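# Pull the curtain fully open

## Task

Pull the curtain until it is completely open, and make sure it stays open once the robot lets go.

## Robot and tools

Robot: two six-joint arms, left_arm and right_arm, each ending in a two-finger gripper. In the scene frame the origin is at table-top height midway between the nominal bases, +x points out over the table, +z is up, and left_arm sits on the +y side. Arm names do not match image sides. Calibrated bases: left_arm at (-0.010, +0.380, +0.046) m, right_arm at (+0.039, -0.431, +0.046) m, both nearly unrotated with +z up.

Frames: each arm reports its hand pose, velocities and targets in its own base frame. Fixed cameras and the table use the scene frame. Gripper axes: fingers point along +z, open and close along y, and a block sticks out about 10 cm toward +x. end_effector_position is the point between the pads when closed; closed fingertips reach about 19 mm past it. Reported positions can be off by a few centimetres.

Row layout, shared by execute_actions and move: one flat list of 18 numbers covering both arms, all in [-1, 1]. Order: left dx, dy, dz, rx, ry, rz, left gripper position, force_limit, speed, then the same nine for the right arm. Send all 18 even if one arm is idle. dx..rz are offsets, not poses. They are measured from that arm's Hand target at the start of the action or move, along its own base axes. 1.0 equals 0.6 m or 180 degrees. rx, ry, rz form a single rotation vector about the Hand target's position. Every row counts from the same start, not from the row before. Six zeros re-command the current Hand target. Gripper numbers are absolute commands: position +1 is open (85 mm), about -0.8 is where the pads meet, and -1 closes until blocked. force_limit and speed run from -1 to +1 and both start at +1. Finger speed is about 20 mm/s at -1, 85 at 0 and 150 at +1. To leave a gripper unchanged, repeat its last three numbers, because 0 is a real command.

execute_actions(actions, cameras): actions is a list of actions. Each action is a table of up to 15 rows, one row per 1/30 s step; a short table repeats its last row to fill 15 steps. An empty list only returns state and images. cameras picks images: omitted or ["all"] for all, [] for none.

move(target, speed, blend, stop_force, zero, blocking, cameras): straight-line path to one 18-number row, or to a list of up to 15 rows, all offsets from the same Hand targets. speed is in m/s, 0.002 to 0.5, default 0.25. blend is a corner radius in m for lists. stop_force, 3 to 40 N, ends an arm's path when its wrist sensor feels that much push against the motion; use it slowly when approaching a contact, leave it out when backing off something, and keep the same finger numbers in every row of a list. zero (default true) re-zeroes the sensor first. blocking=false returns early but cannot be combined with stop_force. Paths do not avoid obstacles or the other arm; steer around each arm's own base. The result adds a move: line such as done, off_target, moving, held or fault, plus limits (paced means clipped, held means steps withheld).

wait(seconds 0 to 10) lets the scene run while arms hold their commands. stop brakes a running move. zoom_image(camera, region [x0, y0, x1, y1] in pixels, at most 504x504) enlarges the latest image from cam_head_left, cam_head_right, cam_high, cam_left_wrist or cam_right_wrist, all 672x504. zero_wrist_force(arm) tares that arm's sensor. finished_scene(scene) closes the current scene, given its number, and cannot be undone.

Results: Hand target is the last commanded pose after clipping; the controller keeps commands within 150 mm and 16 degrees of the measured pose, so one action may fall short. The gripper may rest short of the target; resend, or add the missing offset. object_status: 0 moving, 1 blocked while opening, 2 blocked while closing (a real grip), 3 reached the command or pads met. position_measured is in counts: 3 open, 78 about 60 mm, 130 about 40 mm, 180 about 20 mm, 230 pads touching. Wrist force and torque are in the gripper's own axes. A third line shows the peak since the last report. Joint torques include the arm's own weight. "within noise" on joint velocities means the arm is still. MOTOR HOT warns of heating.

For the curtain: grip its edge or fabric with position -1 and check for status 2. Then draw it sideways along its rail at moderate speed until fully open. Release with position +1 and back away so it stays open.

Avoid: forces near 150 N or joint torque at its limit (each causes a 10 s arm stop), hard hits, pushing past a firm contact, tugging hard on the gripper, and squeezing hard on something still resting on a support. Keep the arms from touching each other; the clearance check may hold a command back but does not always stop contact. Do not let anything fall or end up off the table. Long stretched-out holds or pushing at an unreachable pose heat the motors and can trigger an over-temperature stop.

Each tool is called after "Request:" as name(argument=value, ...) on one line, values as JSON.

## Session

Request:
execute_actions(actions=[])

Scene clock: 0.00 s.
left_arm: end_effector_position=(+0.4735, -0.2835, +0.2579) position_measured=3 object_status=3 end_effector_quat_wxyz=(-0.091, +0.471, +0.877, -0.013) | right_arm: end_effector_position=(+0.4381, -0.0362, +0.2717) position_measured=3 object_status=3 end_effector_quat_wxyz=(+0.048, +0.932, +0.353, -0.067)
Joint positions: left_arm=[-0.75 -1.343 1.469 -1.527 -1.642 0.242] | right_arm=[3.433 -1.462 -1.8 -1.579 1.465 2.716]
Joint velocities: within noise
Joint torques (N m): no reading
Motor temperatures (°C): left_arm=[38 36 31 46 40 44] | right_arm=[37 36 28 44 38 36]
Wrist force (N): no reading
Wrist torque (N m): no reading
Wrist force, peak (N): no reading
Hand target: left_arm +0.4735, -0.2835, +0.2579; -0.091, +0.471, +0.877, -0.013 | right_arm +0.4381, -0.0362, +0.2717; +0.048, +0.932, +0.353, -0.067
Tool commands: left_gripper/position=+1.0 left_gripper/force_limit=+1.0 left_gripper/speed=+1.0 right_gripper/position=+1.0 right_gripper/force_limit=+1.0 right_gripper/speed=+1.0

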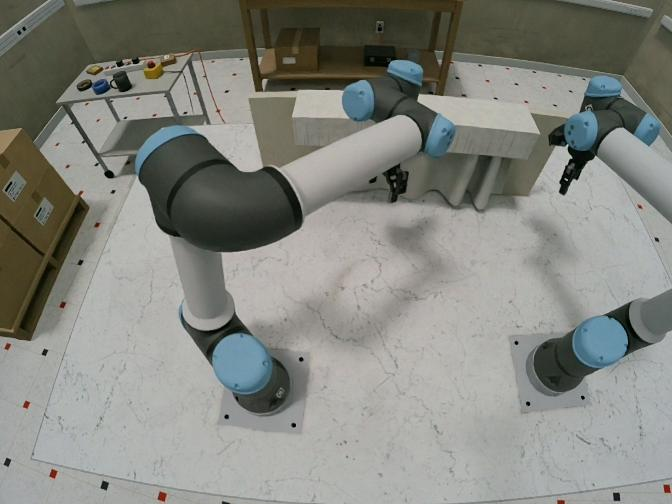

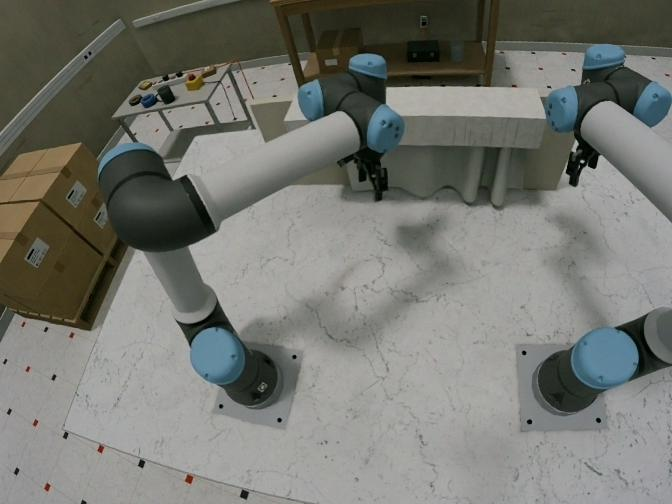

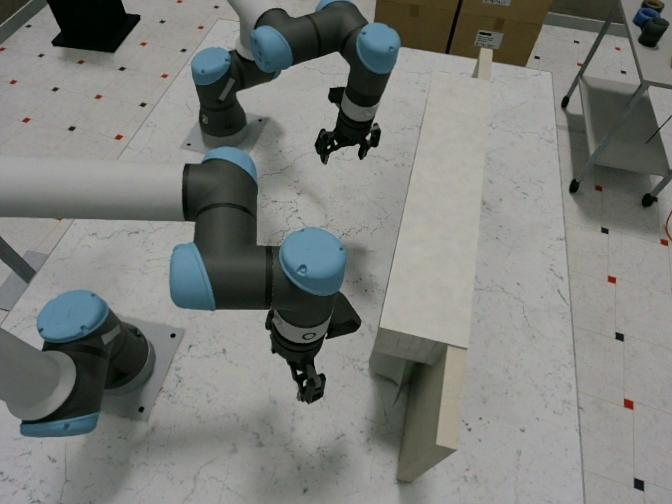

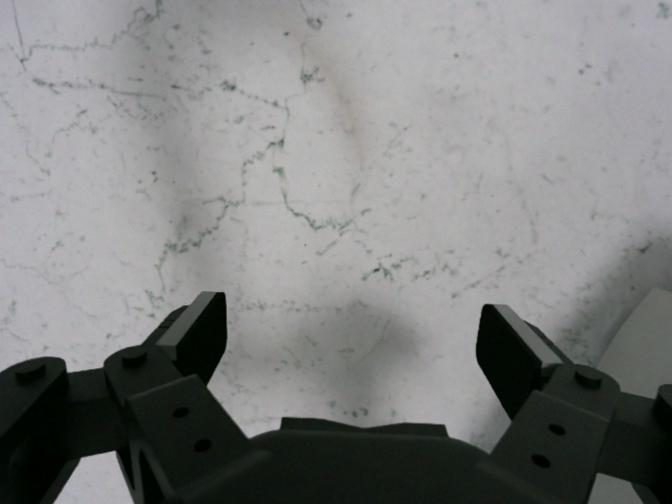

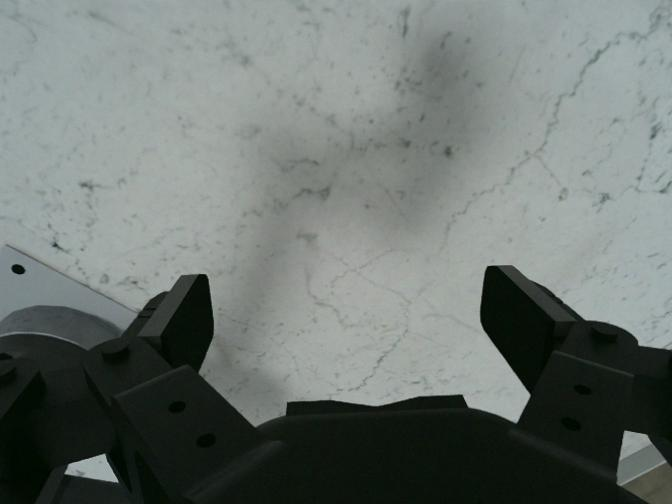

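Request:
zoom_image(camera="cam_head_left", region=[230, 60, 590, 230])

Request:
zoom_image(camera="cam_head_right", region=[230, 60, 590, 230])

Request:
zoom_image(camera="cam_high", region=[340, 30, 560, 500])

Scaled by 1.400 from the camera's 672x504 image, which has a finer 960x720 frame.

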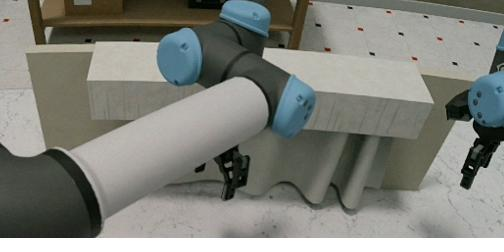

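Scaled by 1.400 from the camera's 672x504 image, which has a finer 960x720 frame.

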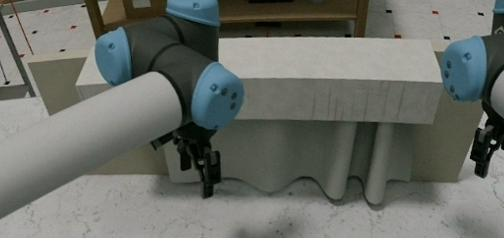

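Scaled by 1.072 from the camera's 672x504 image, which has a finer 960x720 frame.

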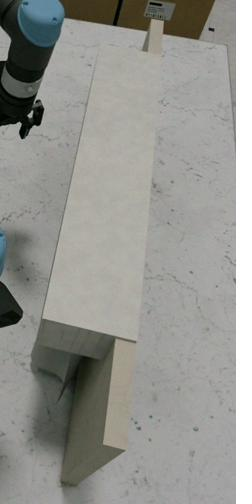

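Request:
move(target=[-0.3,0.25,0.1,0,0,0,1,1,1,-0.3,0,0.1,0,0,0,1,1,1])

Request:
zoom_image(camera="cam_head_left", region=[230, 60, 590, 230])

Request:
zoom_image(camera="cam_head_right", region=[230, 60, 590, 230])

Request:
zoom_image(camera="cam_high", region=[340, 30, 560, 500])

Scene clock: 2.63 s.
left_arm: end_effector_position=(+0.2936, -0.1336, +0.3179) position_measured=3 object_status=3 end_effector_quat_wxyz=(-0.091, +0.471, +0.877, -0.013) | right_arm: end_effector_position=(+0.2582, -0.0362, +0.3317) position_measured=3 object_status=3 end_effector_quat_wxyz=(+0.048, +0.932, +0.353, -0.067)
Joint positions: left_arm=[-0.787 -1.919 1.855 -1.339 -1.648 0.206] | right_arm=[3.631 -0.988 -1.942 -1.929 1.493 2.914]
Joint velocities: within noise
Joint torques (N m): left_arm=[-10.26 -18.14 -5.53 -0.73 -2.46 -1.13] | right_arm=[10.38 8.03 40.43 -0.02 1.35 1.74]
Motor temperatures (°C): left_arm=[38 36 31 46 40 44] | right_arm=[37 36 28 44 38 36]
Wrist force (N): left_arm=[0.1 0.2 -0.1] | right_arm=[0.0 0.2 -0.7]
Wrist torque (N m): left_arm=[0.04 0.00 -0.01] | right_arm=[0.07 -0.01 0.00]
Wrist force, peak (N): left_arm=[1.8 -0.4 -0.2] | right_arm=[-2.5 0.1 -3.0]
Hand target: left_arm +0.2935, -0.1335, +0.3179; -0.091, +0.471, +0.877, -0.013 | right_arm +0.2581, -0.0362, +0.3317; +0.048, +0.932, +0.353, -0.067
Off the commanded pose: left_arm 0.000 m, 0 deg | right_arm 0.000 m, 0 deg.
move: done

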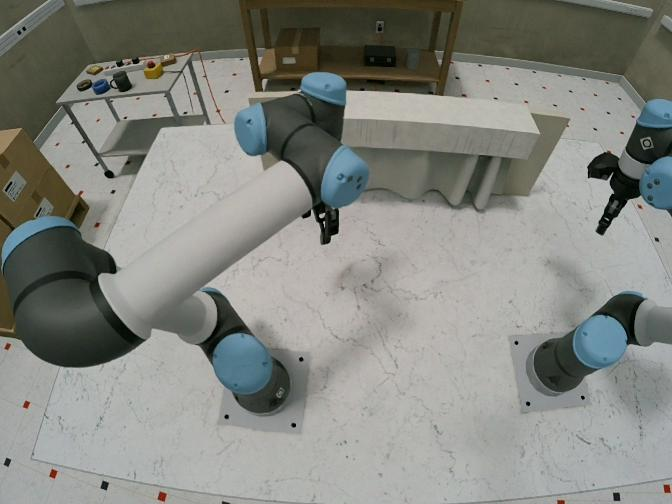

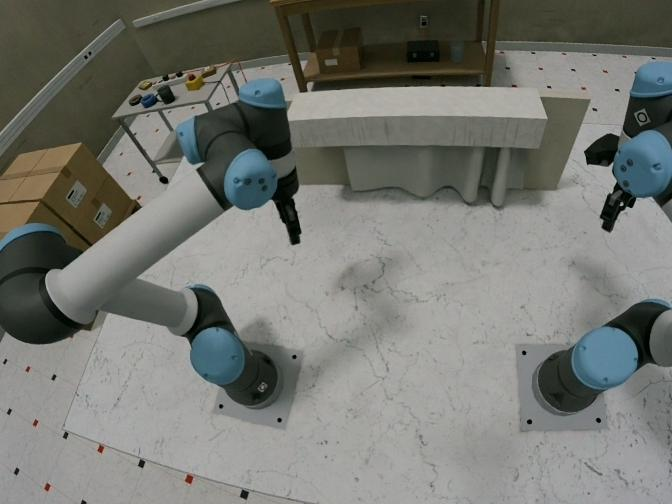

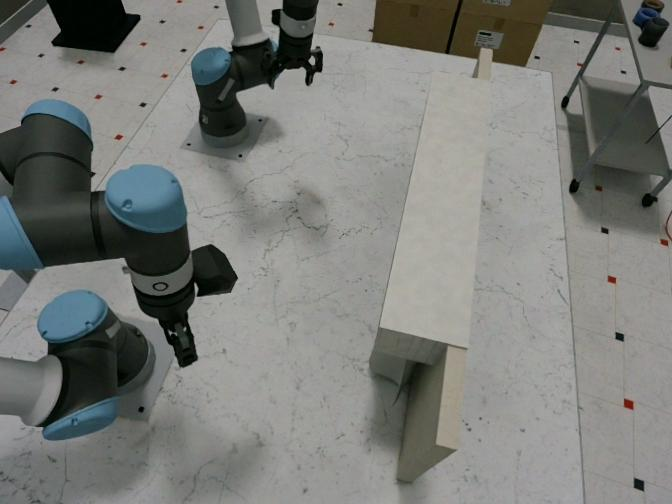

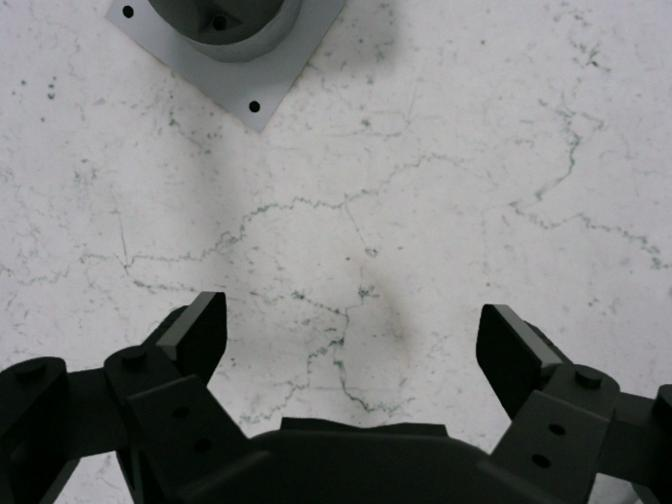

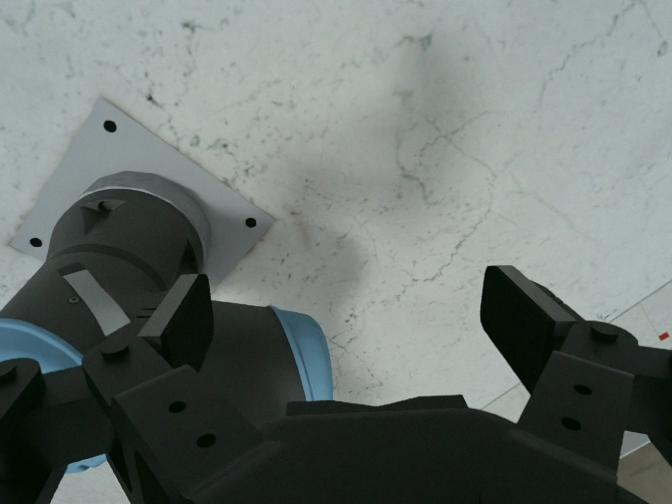

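Scaled by 1.400 from the camera's 672x504 image, which has a finer 960x720 frame.

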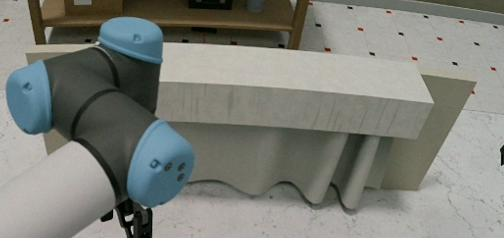

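Scaled by 1.400 from the camera's 672x504 image, which has a finer 960x720 frame.

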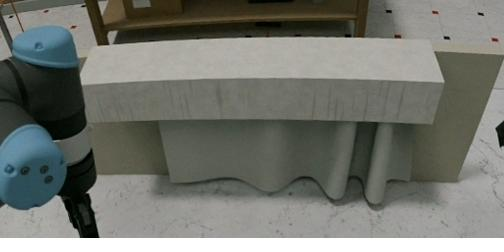

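Scaled by 1.072 from the camera's 672x504 image, which has a finer 960x720 frame.

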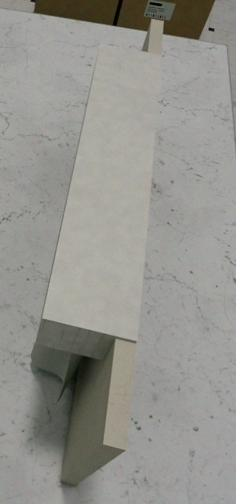

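Request:
zoom_image(camera="cam_high", region=[350, 310, 480, 490])

Request:
zoom_image(camera="cam_head_right", region=[440, 130, 600, 220])

Request:
zoom_image(camera="cam_head_right", region=[290, 110, 450, 220])

Scaled by 2.800 from the camera's 672x504 image, which has a finer 960x720 frame.

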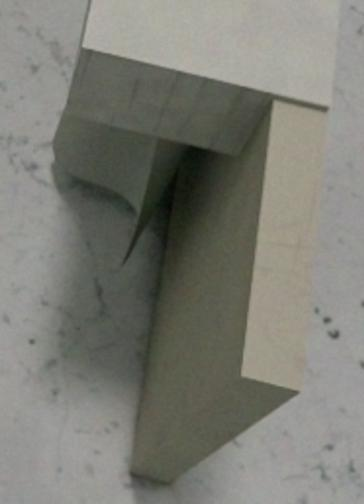

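Scaled by 3.150 from the camera's 672x504 image, which has a finer 960x720 frame.

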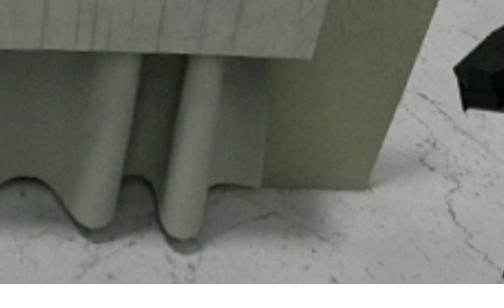

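Scaled by 3.150 from the camera's 672x504 image, which has a finer 960x720 frame.

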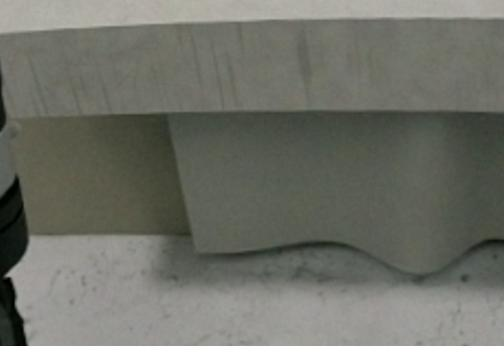

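Request:
move(target=[0.0,0.5,0,0,0,0,1,1,1,0.15,0.35,-0.1,-0.043,-0.526,0.380,1,1,1], speed=0.4)

Scene clock: 14.17 s.
left_arm: end_effector_position=(+0.2935, +0.1665, +0.3179) position_measured=3 object_status=3 end_effector_quat_wxyz=(-0.091, +0.471, +0.877, -0.013) | right_arm: end_effector_position=(+0.3496, +0.1747, +0.2717) position_measured=3 object_status=3 end_effector_quat_wxyz=(+0.355, +0.355, +0.611, +0.612)
Joint positions: left_arm=[0.05 -1.919 1.854 -1.336 -1.499 1.029] | right_arm=[5.229 0.081 -2.652 -2.902 -0.002 3.902]
Joint velocities: within noise
Joint torques (N m): left_arm=[10.05 0.33 -40.58 -3.79 2.75 1.29] | right_arm=[7.23 -11.43 3.82 -0.12 -3.8 -1.19]
Motor temperatures (°C): left_arm=[38 36 31 46 39 44] | right_arm=[37 35 28 44 38 36]
Wrist force (N): left_arm=[0.2 0.2 0.2] | right_arm=[1.0 -3.2 1.9]
Wrist torque (N m): left_arm=[0.04 0.00 -0.03] | right_arm=[-0.68 0.00 -0.03]
Wrist force, peak (N): left_arm=[-1.7 -1.2 -0.6] | right_arm=[2.9 -3.5 1.4]
Hand target: left_arm +0.2935, +0.1665, +0.3179; -0.091, +0.471, +0.877, -0.013 | right_arm +0.3481, +0.1738, +0.2717; +0.355, +0.355, +0.612, +0.612
Off the commanded pose: left_arm 0.000 m, 0 deg | right_arm 0.002 m, 0 deg.
shoulder posture changed (right arm): the wrist came as close to joint 1's axis as it can, and the arm is now in the other of its two shoulder postures.
move: done; limits=paced

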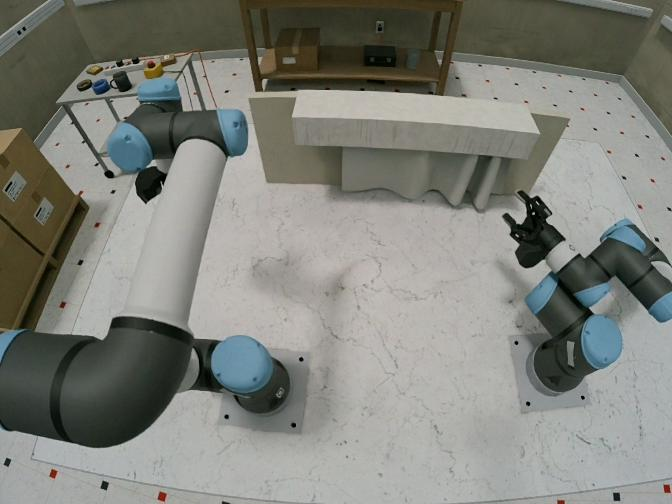

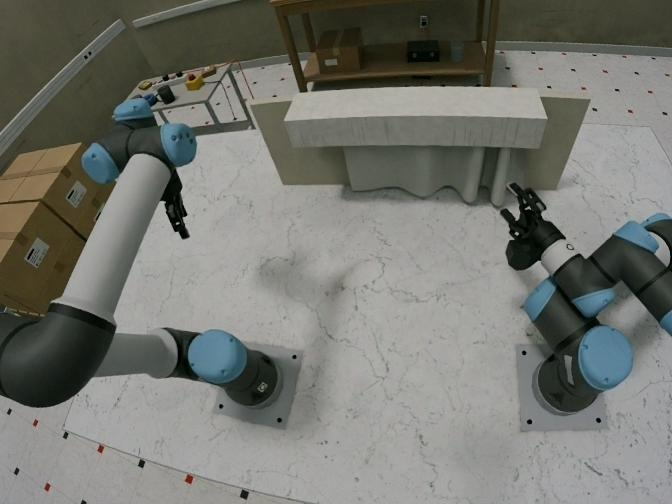

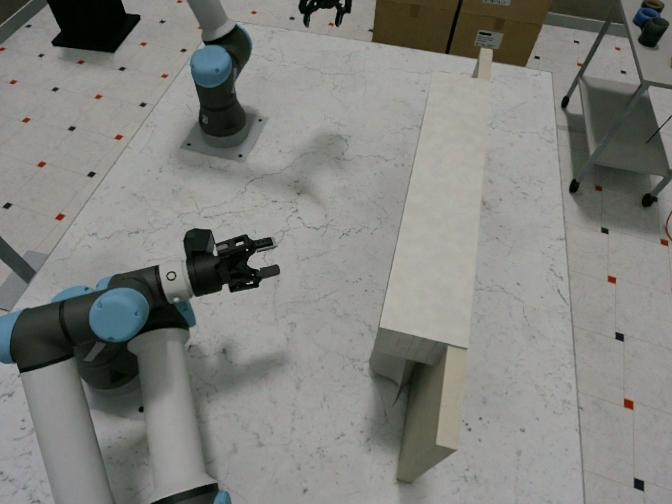

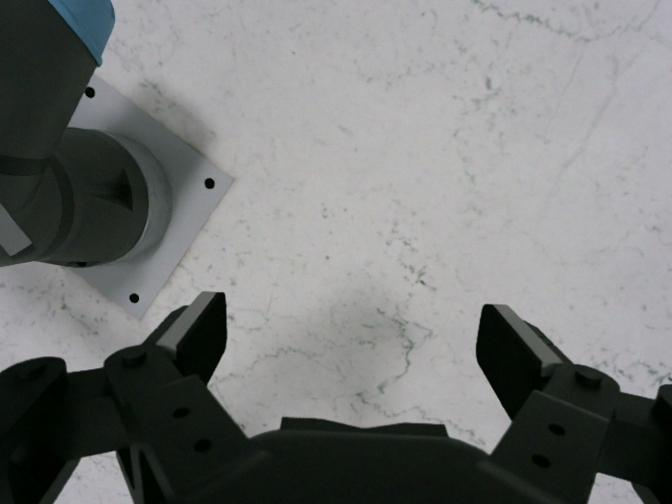

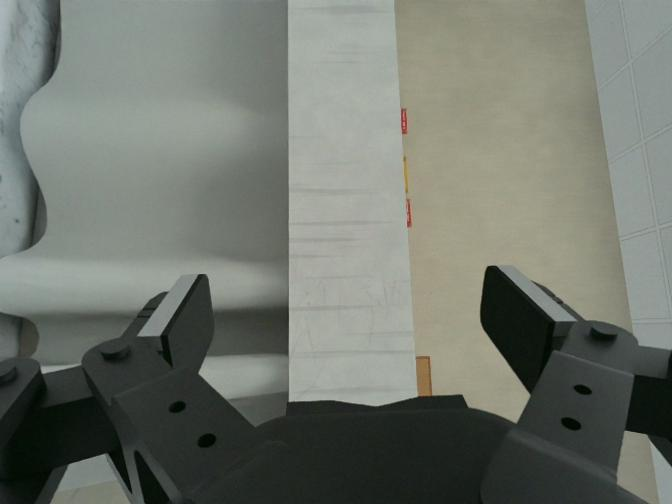

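Request:
move(target=[0.0,0,0,0,0,0,1,1,1,-0.15,-0.35,0.1,0.043,0.526,-0.380,1,1,1], speed=0.4, cameras=["cam_head_right"])

Scene clock: 18.37 s.
left_arm: end_effector_position=(+0.2935, +0.1665, +0.3179) position_measured=3 object_status=3 end_effector_quat_wxyz=(-0.091, +0.471, +0.877, -0.013) | right_arm: end_effector_position=(+0.2581, -0.0362, +0.3317) position_measured=3 object_status=3 end_effector_quat_wxyz=(+0.048, +0.932, +0.353, -0.067)
Joint positions: left_arm=[0.05 -1.919 1.854 -1.336 -1.499 1.029] | right_arm=[3.632 -0.988 -1.942 -1.929 1.493 2.914]
Joint velocities: within noise
Joint torques (N m): left_arm=[8.89 -1.39 -33.59 -2.8 1.41 1.11] | right_arm=[-10.9 -12.96 38.8 0.38 1.69 -1.66]
Motor temperatures (°C): left_arm=[38 36 31 46 39 44] | right_arm=[37 35 28 44 38 36]
Wrist force (N): left_arm=[0.2 0.2 0.3] | right_arm=[0.0 0.3 -0.5]
Wrist torque (N m): left_arm=[0.03 -0.01 -0.03] | right_arm=[0.07 -0.01 0.00]
Wrist force, peak (N): left_arm=[0.2 0.4 0.5] | right_arm=[0.9 -4.2 1.9]
Hand target: left_arm +0.2935, +0.1665, +0.3179; -0.091, +0.471, +0.877, -0.013 | right_arm +0.2581, -0.0362, +0.3317; +0.048, +0.932, +0.353, -0.067
Off the commanded pose: left_arm 0.000 m, 0 deg | right_arm 0.000 m, 0 deg.
shoulder posture changed (right arm): the wrist came as close to joint 1's axis as it can, and the arm is now in the other of its two shoulder postures.
move: done; limits=paced
Images, in order (width x height): cam_head_right 672x504.

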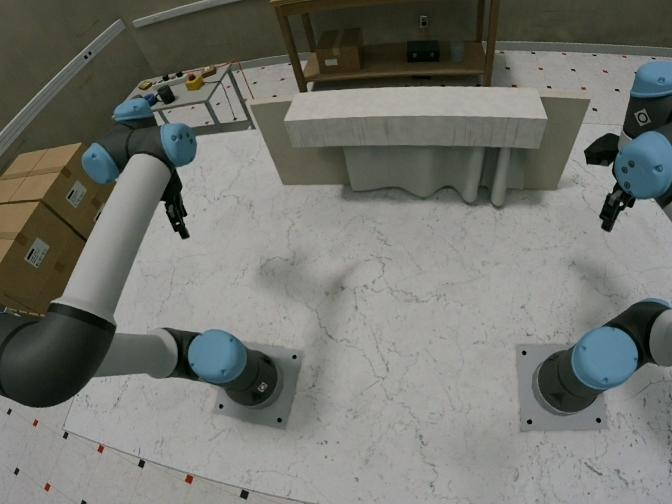

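Request:
move(target=[0,0,0,0,0,0,1,1,1,0.237,0.56,0.03,0,0,0,1,1,1], speed=0.35, cameras=["cam_head_right"])

Request:
move(target=[0,0,0,0,0,0,1,1,1,0.132,0.53,-0.27,-0.043,-0.526,0.380,1,1,1], speed=0.35)

Scene clock: 20.77 s.
left_arm: end_effector_position=(+0.2935, +0.1665, +0.3179) position_measured=3 object_status=3 end_effector_quat_wxyz=(-0.091, +0.471, +0.877, -0.013) | right_arm: end_effector_position=(+0.4003, +0.2998, +0.3497) position_measured=3 object_status=3 end_effector_quat_wxyz=(+0.048, +0.932, +0.353, -0.067)
Joint positions: left_arm=[0.05 -1.919 1.854 -1.336 -1.499 1.029] | right_arm=[4.06 -1.652 -1.404 -1.822 1.56 3.337]
Joint velocities: within noise
Joint torques (N m): left_arm=[7.9 -0.34 -30.17 -2.12 0.66 1.13] | right_arm=[7.04 14.51 38.77 0.15 1.72 1.84]
Motor temperatures (°C): left_arm=[38 36 31 46 39 44] | right_arm=[37 35 28 44 38 36]
Wrist force (N): left_arm=[0.3 0.3 0.2] | right_arm=[0.0 0.0 -0.3]
Wrist torque (N m): left_arm=[0.04 -0.02 -0.03] | right_arm=[0.00 0.03 0.03]
Wrist force, peak (N): left_arm=[0.2 0.5 0.3] | right_arm=[-3.9 3.9 1.1]
Hand target: left_arm +0.2935, +0.1665, +0.3179; -0.091, +0.471, +0.877, -0.013 | right_arm +0.4003, +0.2998, +0.3497; +0.048, +0.932, +0.353, -0.067
Off the commanded pose: left_arm 0.000 m, 0 deg | right_arm 0.000 m, 0 deg.
move: done
Images, in order (width x height): cam_head_right 672x504.

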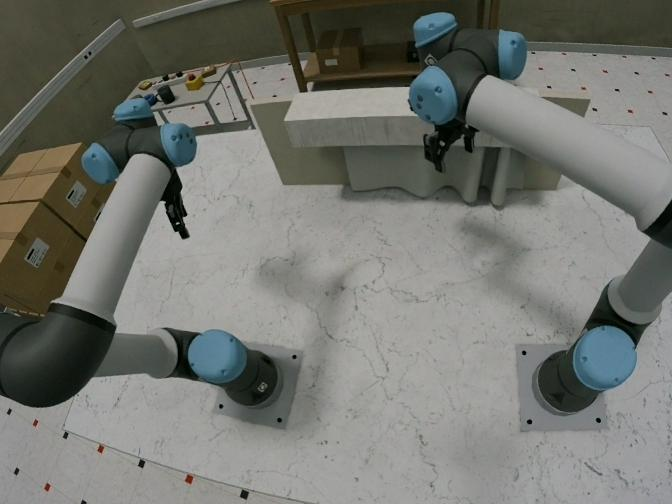

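Scene clock: 24.50 s.
left_arm: end_effector_position=(+0.2935, +0.1665, +0.3179) position_measured=3 object_status=3 end_effector_quat_wxyz=(-0.091, +0.471, +0.877, -0.013) | right_arm: end_effector_position=(+0.4795, +0.6178, +0.1877) position_measured=3 object_status=3 end_effector_quat_wxyz=(+0.355, +0.355, +0.612, +0.612)
Joint positions: left_arm=[0.05 -1.919 1.854 -1.336 -1.499 1.029] | right_arm=[4.474 -2.478 -1.693 1.03 0.759 1.571]
Joint velocities: within noise
Joint torques (N m): left_arm=[9.03 -0.71 -23.69 -1.2 -0.55 0.82] | right_arm=[-9.22 30 26.45 4.45 2.05 -1.71]
Motor temperatures (°C): left_arm=[38 36 31 46 39 44] | right_arm=[37 35 28 44 38 36]
Wrist force (N): left_arm=[0.1 0.3 0.3] | right_arm=[0.8 -3.2 1.7]
Wrist torque (N m): left_arm=[0.05 0.01 -0.03] | right_arm=[-0.68 0.04 -0.07]
Wrist force, peak (N): left_arm=[0.2 0.4 0.4] | right_arm=[1.1 -3.9 2.1]
Hand target: left_arm +0.2935, +0.1665, +0.3179; -0.091, +0.471, +0.877, -0.013 | right_arm +0.4795, +0.6178, +0.1877; +0.355, +0.355, +0.612, +0.612
Off the commanded pose: left_arm 0.000 m, 0 deg | right_arm 0.000 m, 0 deg.
move: done

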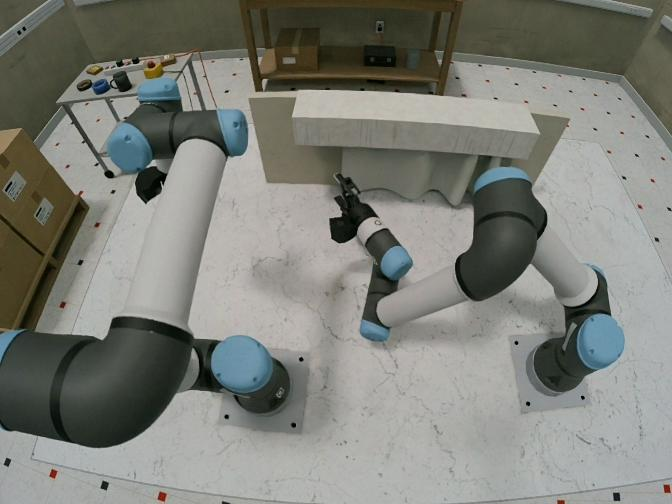

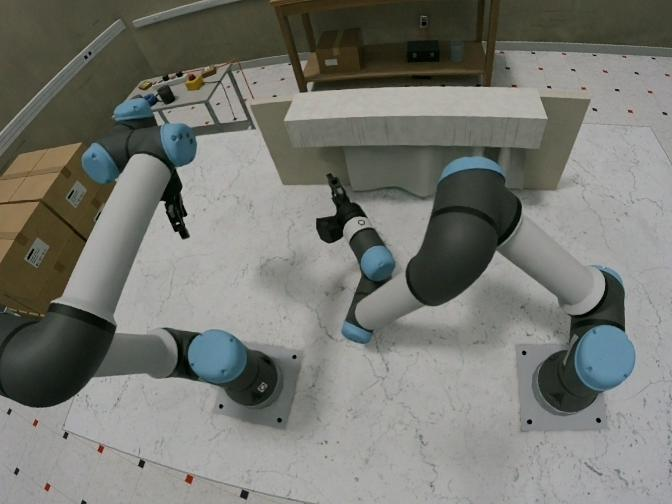

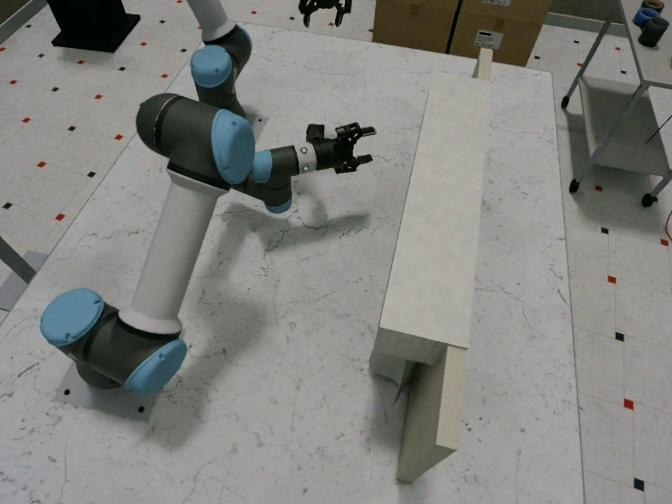

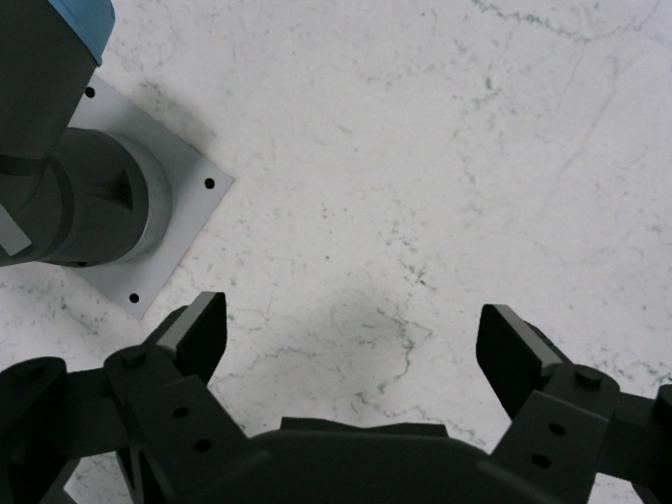

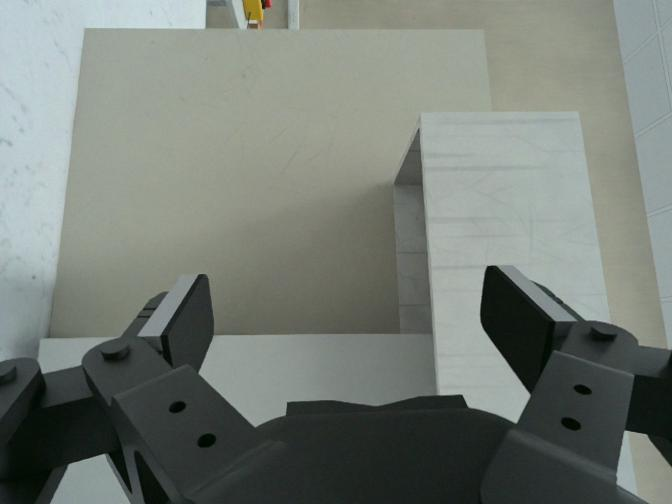

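Request:
move(target=[[0,0,0,0,0,0,1,1,1,0.03,0.117,-0.123,0,0,0,1,1,1],[0,0,0,0,0,0,1,1,1,0.336,0.108,-0.123,0,0,0,1,1,1]], speed=0.2, stop_force=12, blend=0.03)

Scene clock: 28.03 s.
left_arm: end_effector_position=(+0.2935, +0.1665, +0.3179) position_measured=3 object_status=3 end_effector_quat_wxyz=(-0.091, +0.471, +0.877, -0.013) | right_arm: end_effector_position=(+0.6811, +0.6826, +0.1139) position_measured=3 object_status=3 end_effector_quat_wxyz=(+0.355, +0.355, +0.612, +0.612)
Joint positions: left_arm=[0.05 -1.919 1.854 -1.336 -1.499 1.029] | right_arm=[4.209 -2.883 -0.973 0.715 1.024 1.571]
Joint velocities: within noise
Joint torques (N m): left_arm=[7.47 -2.63 -19.59 -1.27 -1.6 1] | right_arm=[-12.46 -4.09 10.64 -0.67 1.69 -1.27]
Motor temperatures (°C): left_arm=[38 36 31 46 39 44] | right_arm=[37 35 28 44 38 36]
Wrist force (N): left_arm=[0.2 0.4 0.2] | right_arm=[0.5 -3.1 1.9]
Wrist torque (N m): left_arm=[0.06 -0.01 -0.03] | right_arm=[-0.66 0.06 -0.07]
Wrist force, peak (N): left_arm=[0.2 0.5 0.2] | right_arm=[1.1 -6.3 1.4]
Hand target: left_arm +0.2935, +0.1665, +0.3179; -0.091, +0.471, +0.877, -0.013 | right_arm +0.6811, +0.6826, +0.1139; +0.355, +0.355, +0.612, +0.612
Off the commanded pose: left_arm 0.000 m, 0 deg | right_arm 0.000 m, 0 deg.
move: done

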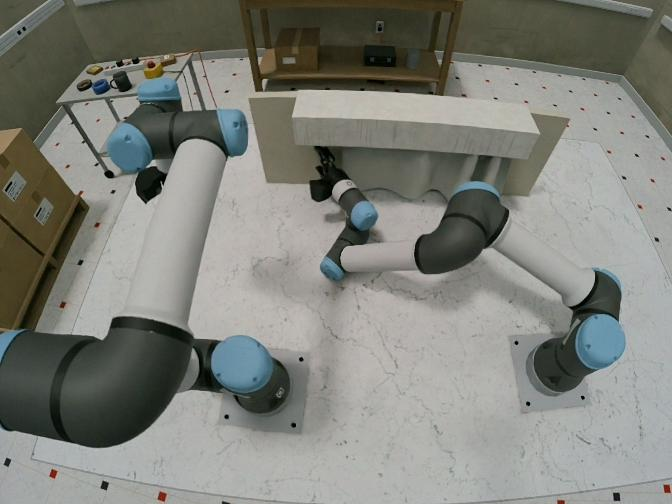

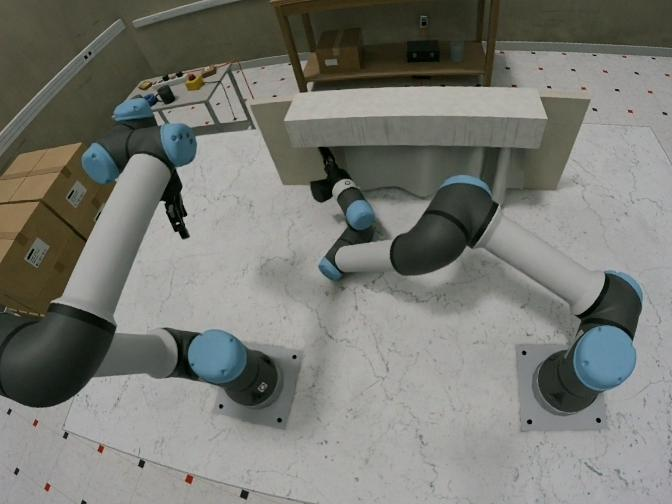

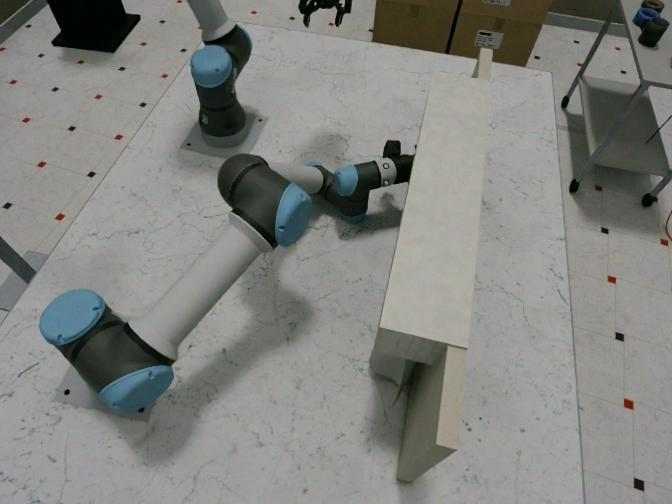

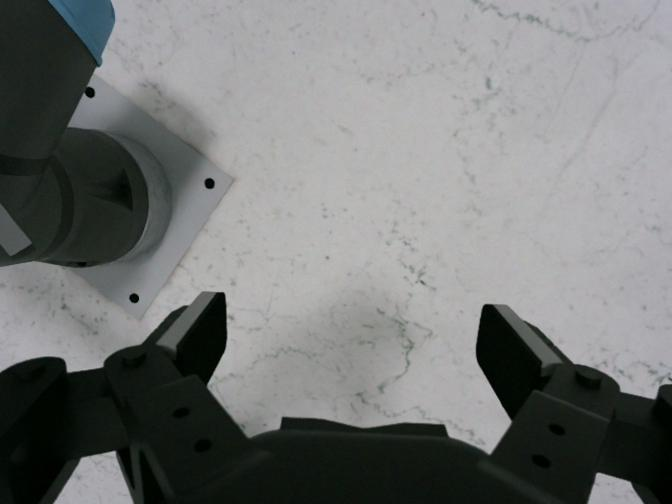

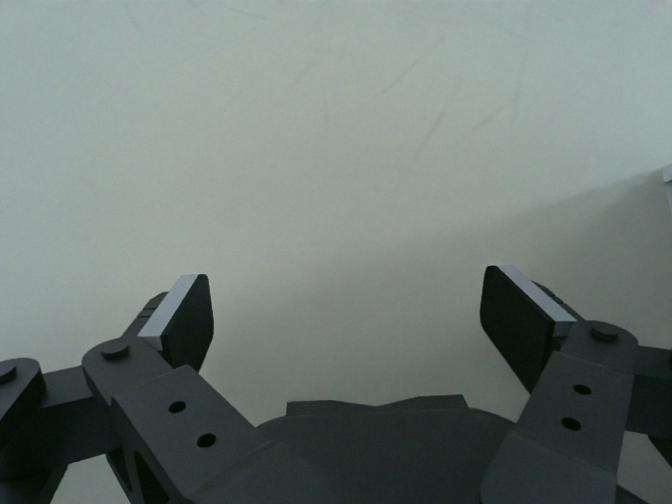

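Request:
move(target=[0,0,0,0,0,0,1,1,1,0.1,0,0,0,0,0,1,1,1], speed=0.03, stop_force=5, cameras=["cam_high","cam_right_wrist"])

Scene clock: 30.17 s.
left_arm: end_effector_position=(+0.2935, +0.1665, +0.3179) position_measured=3 object_status=3 end_effector_quat_wxyz=(-0.091, +0.471, +0.877, -0.013) | right_arm: end_effector_position=(+0.6966, +0.6824, +0.1140) position_measured=3 object_status=3 end_effector_quat_wxyz=(+0.355, +0.355, +0.612, +0.612)
Joint positions: left_arm=[0.05 -1.919 1.854 -1.336 -1.499 1.029] | right_arm=[4.189 -2.905 -0.92 0.684 1.043 1.571]
Joint velocities: within noise
Joint torques (N m): left_arm=[6.61 -2.1 -15.71 -1.2 -1.82 0.92] | right_arm=[6.44 45.52 -9.8 2.28 -1 0.63]
Motor temperatures (°C): left_arm=[38 36 31 46 39 44] | right_arm=[37 35 28 44 38 36]
Wrist force (N): left_arm=[0.0 0.2 0.3] | right_arm=[1.0 -3.1 1.7]
Wrist torque (N m): left_arm=[0.03 0.02 -0.03] | right_arm=[-0.67 0.01 -0.08]
Wrist force, peak (N): left_arm=[0.1 0.4 0.4] | right_arm=[3.1 -4.7 -9.6]
Hand target: left_arm +0.2935, +0.1665, +0.3179; -0.091, +0.471, +0.877, -0.013 | right_arm +0.6966, +0.6824, +0.1139; +0.355, +0.355, +0.612, +0.612 (not the last commanded pose)
Off the commanded pose: left_arm 0.000 m, 0 deg | right_arm 0.044 m, 0 deg.
move: contact (right_arm)
Images, in order (width x height): cam_high 672x504, cam_right_wrist 672x504.

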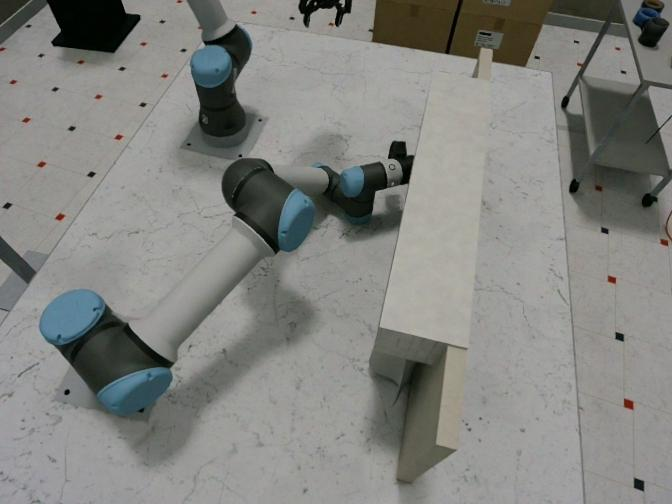

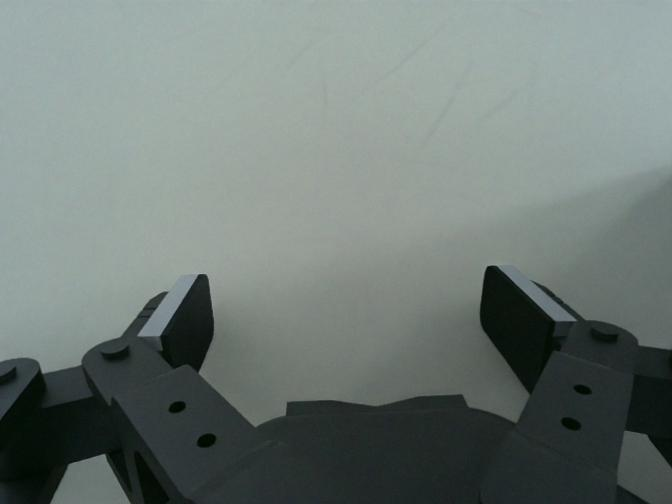

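Request:
move(target=[[0,0,0,0,0,0,1,1,1,-0.015,0,0,0,0,0,1,1,1],[0,0,0,0,0,0,1,1,1,-0.022,-0.3,0,0,0,0,1,1,1]], speed=0.08, stop_force=20, blend=0.005)

Scene clock: 34.07 s.
left_arm: end_effector_position=(+0.2935, +0.1665, +0.3179) position_measured=3 object_status=3 end_effector_quat_wxyz=(-0.091, +0.471, +0.877, -0.013) | right_arm: end_effector_position=(+0.6834, +0.5024, +0.1140) position_measured=3 object_status=3 end_effector_quat_wxyz=(+0.355, +0.355, +0.612, +0.612)
Joint positions: left_arm=[0.05 -1.919 1.854 -1.336 -1.499 1.029] | right_arm=[4.051 -2.678 -1.504 1.041 1.181 1.571]
Joint velocities: within noise
Joint torques (N m): left_arm=[6.19 -2.14 -9.78 -1.23 -1.85 0.88] | right_arm=[-13.83 45.7 -10.28 3.02 1.49 1.46]
Motor temperatures (°C): left_arm=[38 36 31 46 39 44] | right_arm=[37 35 28 44 38 36]
Wrist force (N): left_arm=[0.0 0.2 0.1] | right_arm=[1.0 -3.3 2.0]
Wrist torque (N m): left_arm=[0.03 0.03 -0.03] | right_arm=[-0.71 0.03 -0.07]
Wrist force, peak (N): left_arm=[0.1 0.4 0.4] | right_arm=[2.4 -3.5 1.2]
Hand target: left_arm +0.2935, +0.1665, +0.3179; -0.091, +0.471, +0.877, -0.013 | right_arm +0.6834, +0.5024, +0.1139; +0.355, +0.355, +0.612, +0.612
Off the commanded pose: left_arm 0.000 m, 0 deg | right_arm 0.000 m, 0 deg.
move: done; blend cut to 0.0045 m at target 1

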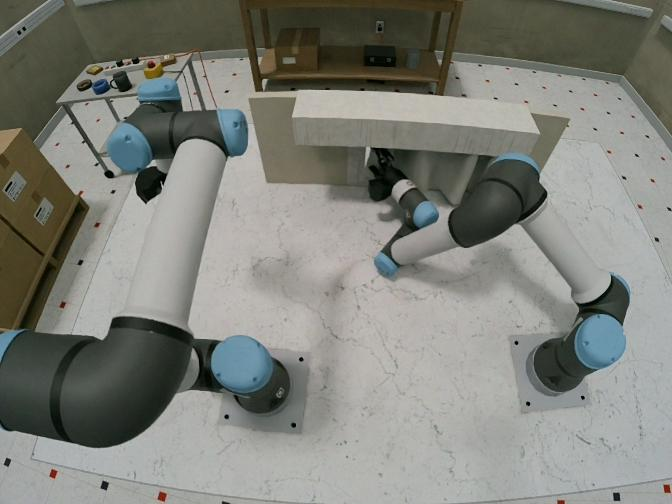

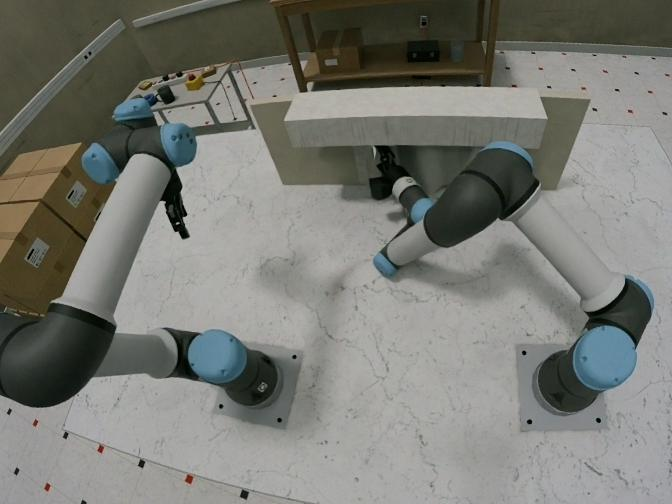

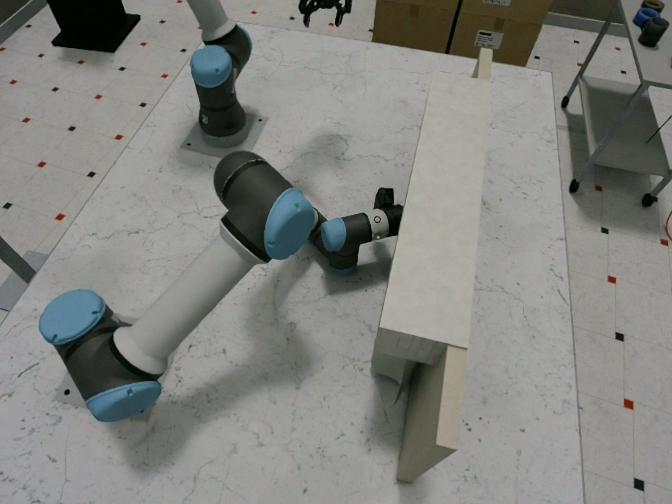

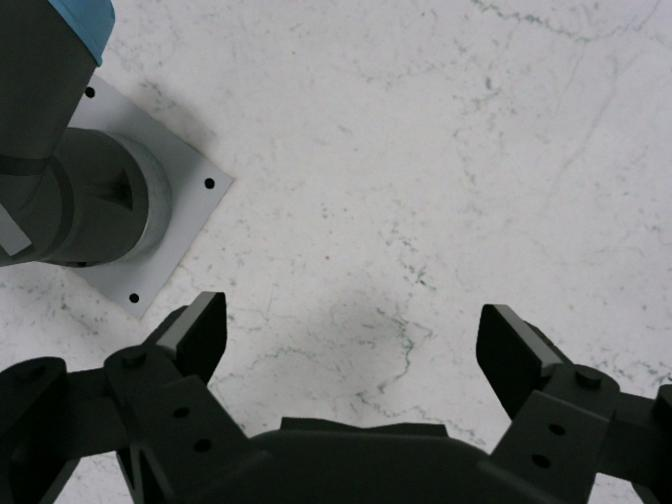

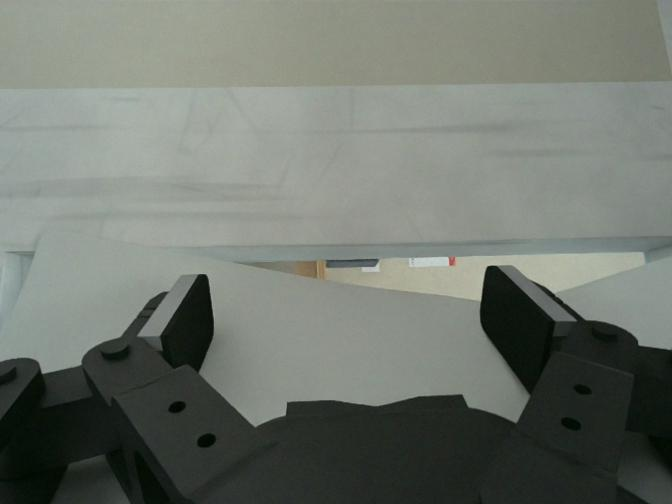

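Request:
zoom_image(camera="cam_head_right", region=[290, 110, 450, 220])

Request:
zoom_image(camera="cam_head_left", region=[290, 110, 450, 220])

Request:
zoom_image(camera="cam_right_wrist", region=[0, 200, 500, 500])

Scaled by 3.150 from the camera's 672x504 image, which has a finer 960x720 frame.

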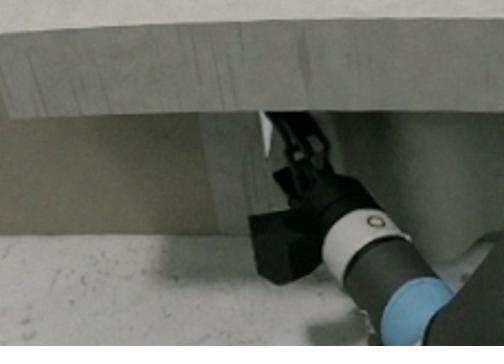

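Scaled by 3.150 from the camera's 672x504 image, which has a finer 960x720 frame.

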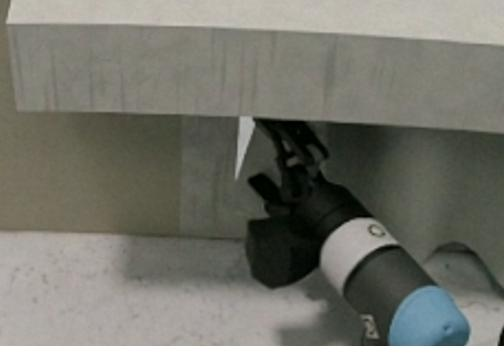

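Scaled by 1.008 from the camera's 672x504 image, which has a finer 960x720 frame.

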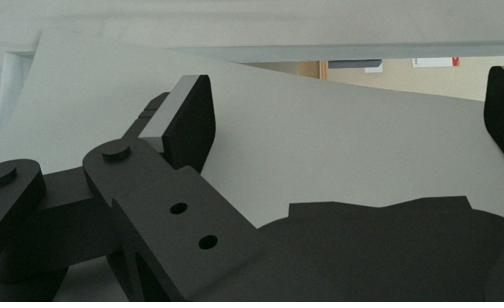

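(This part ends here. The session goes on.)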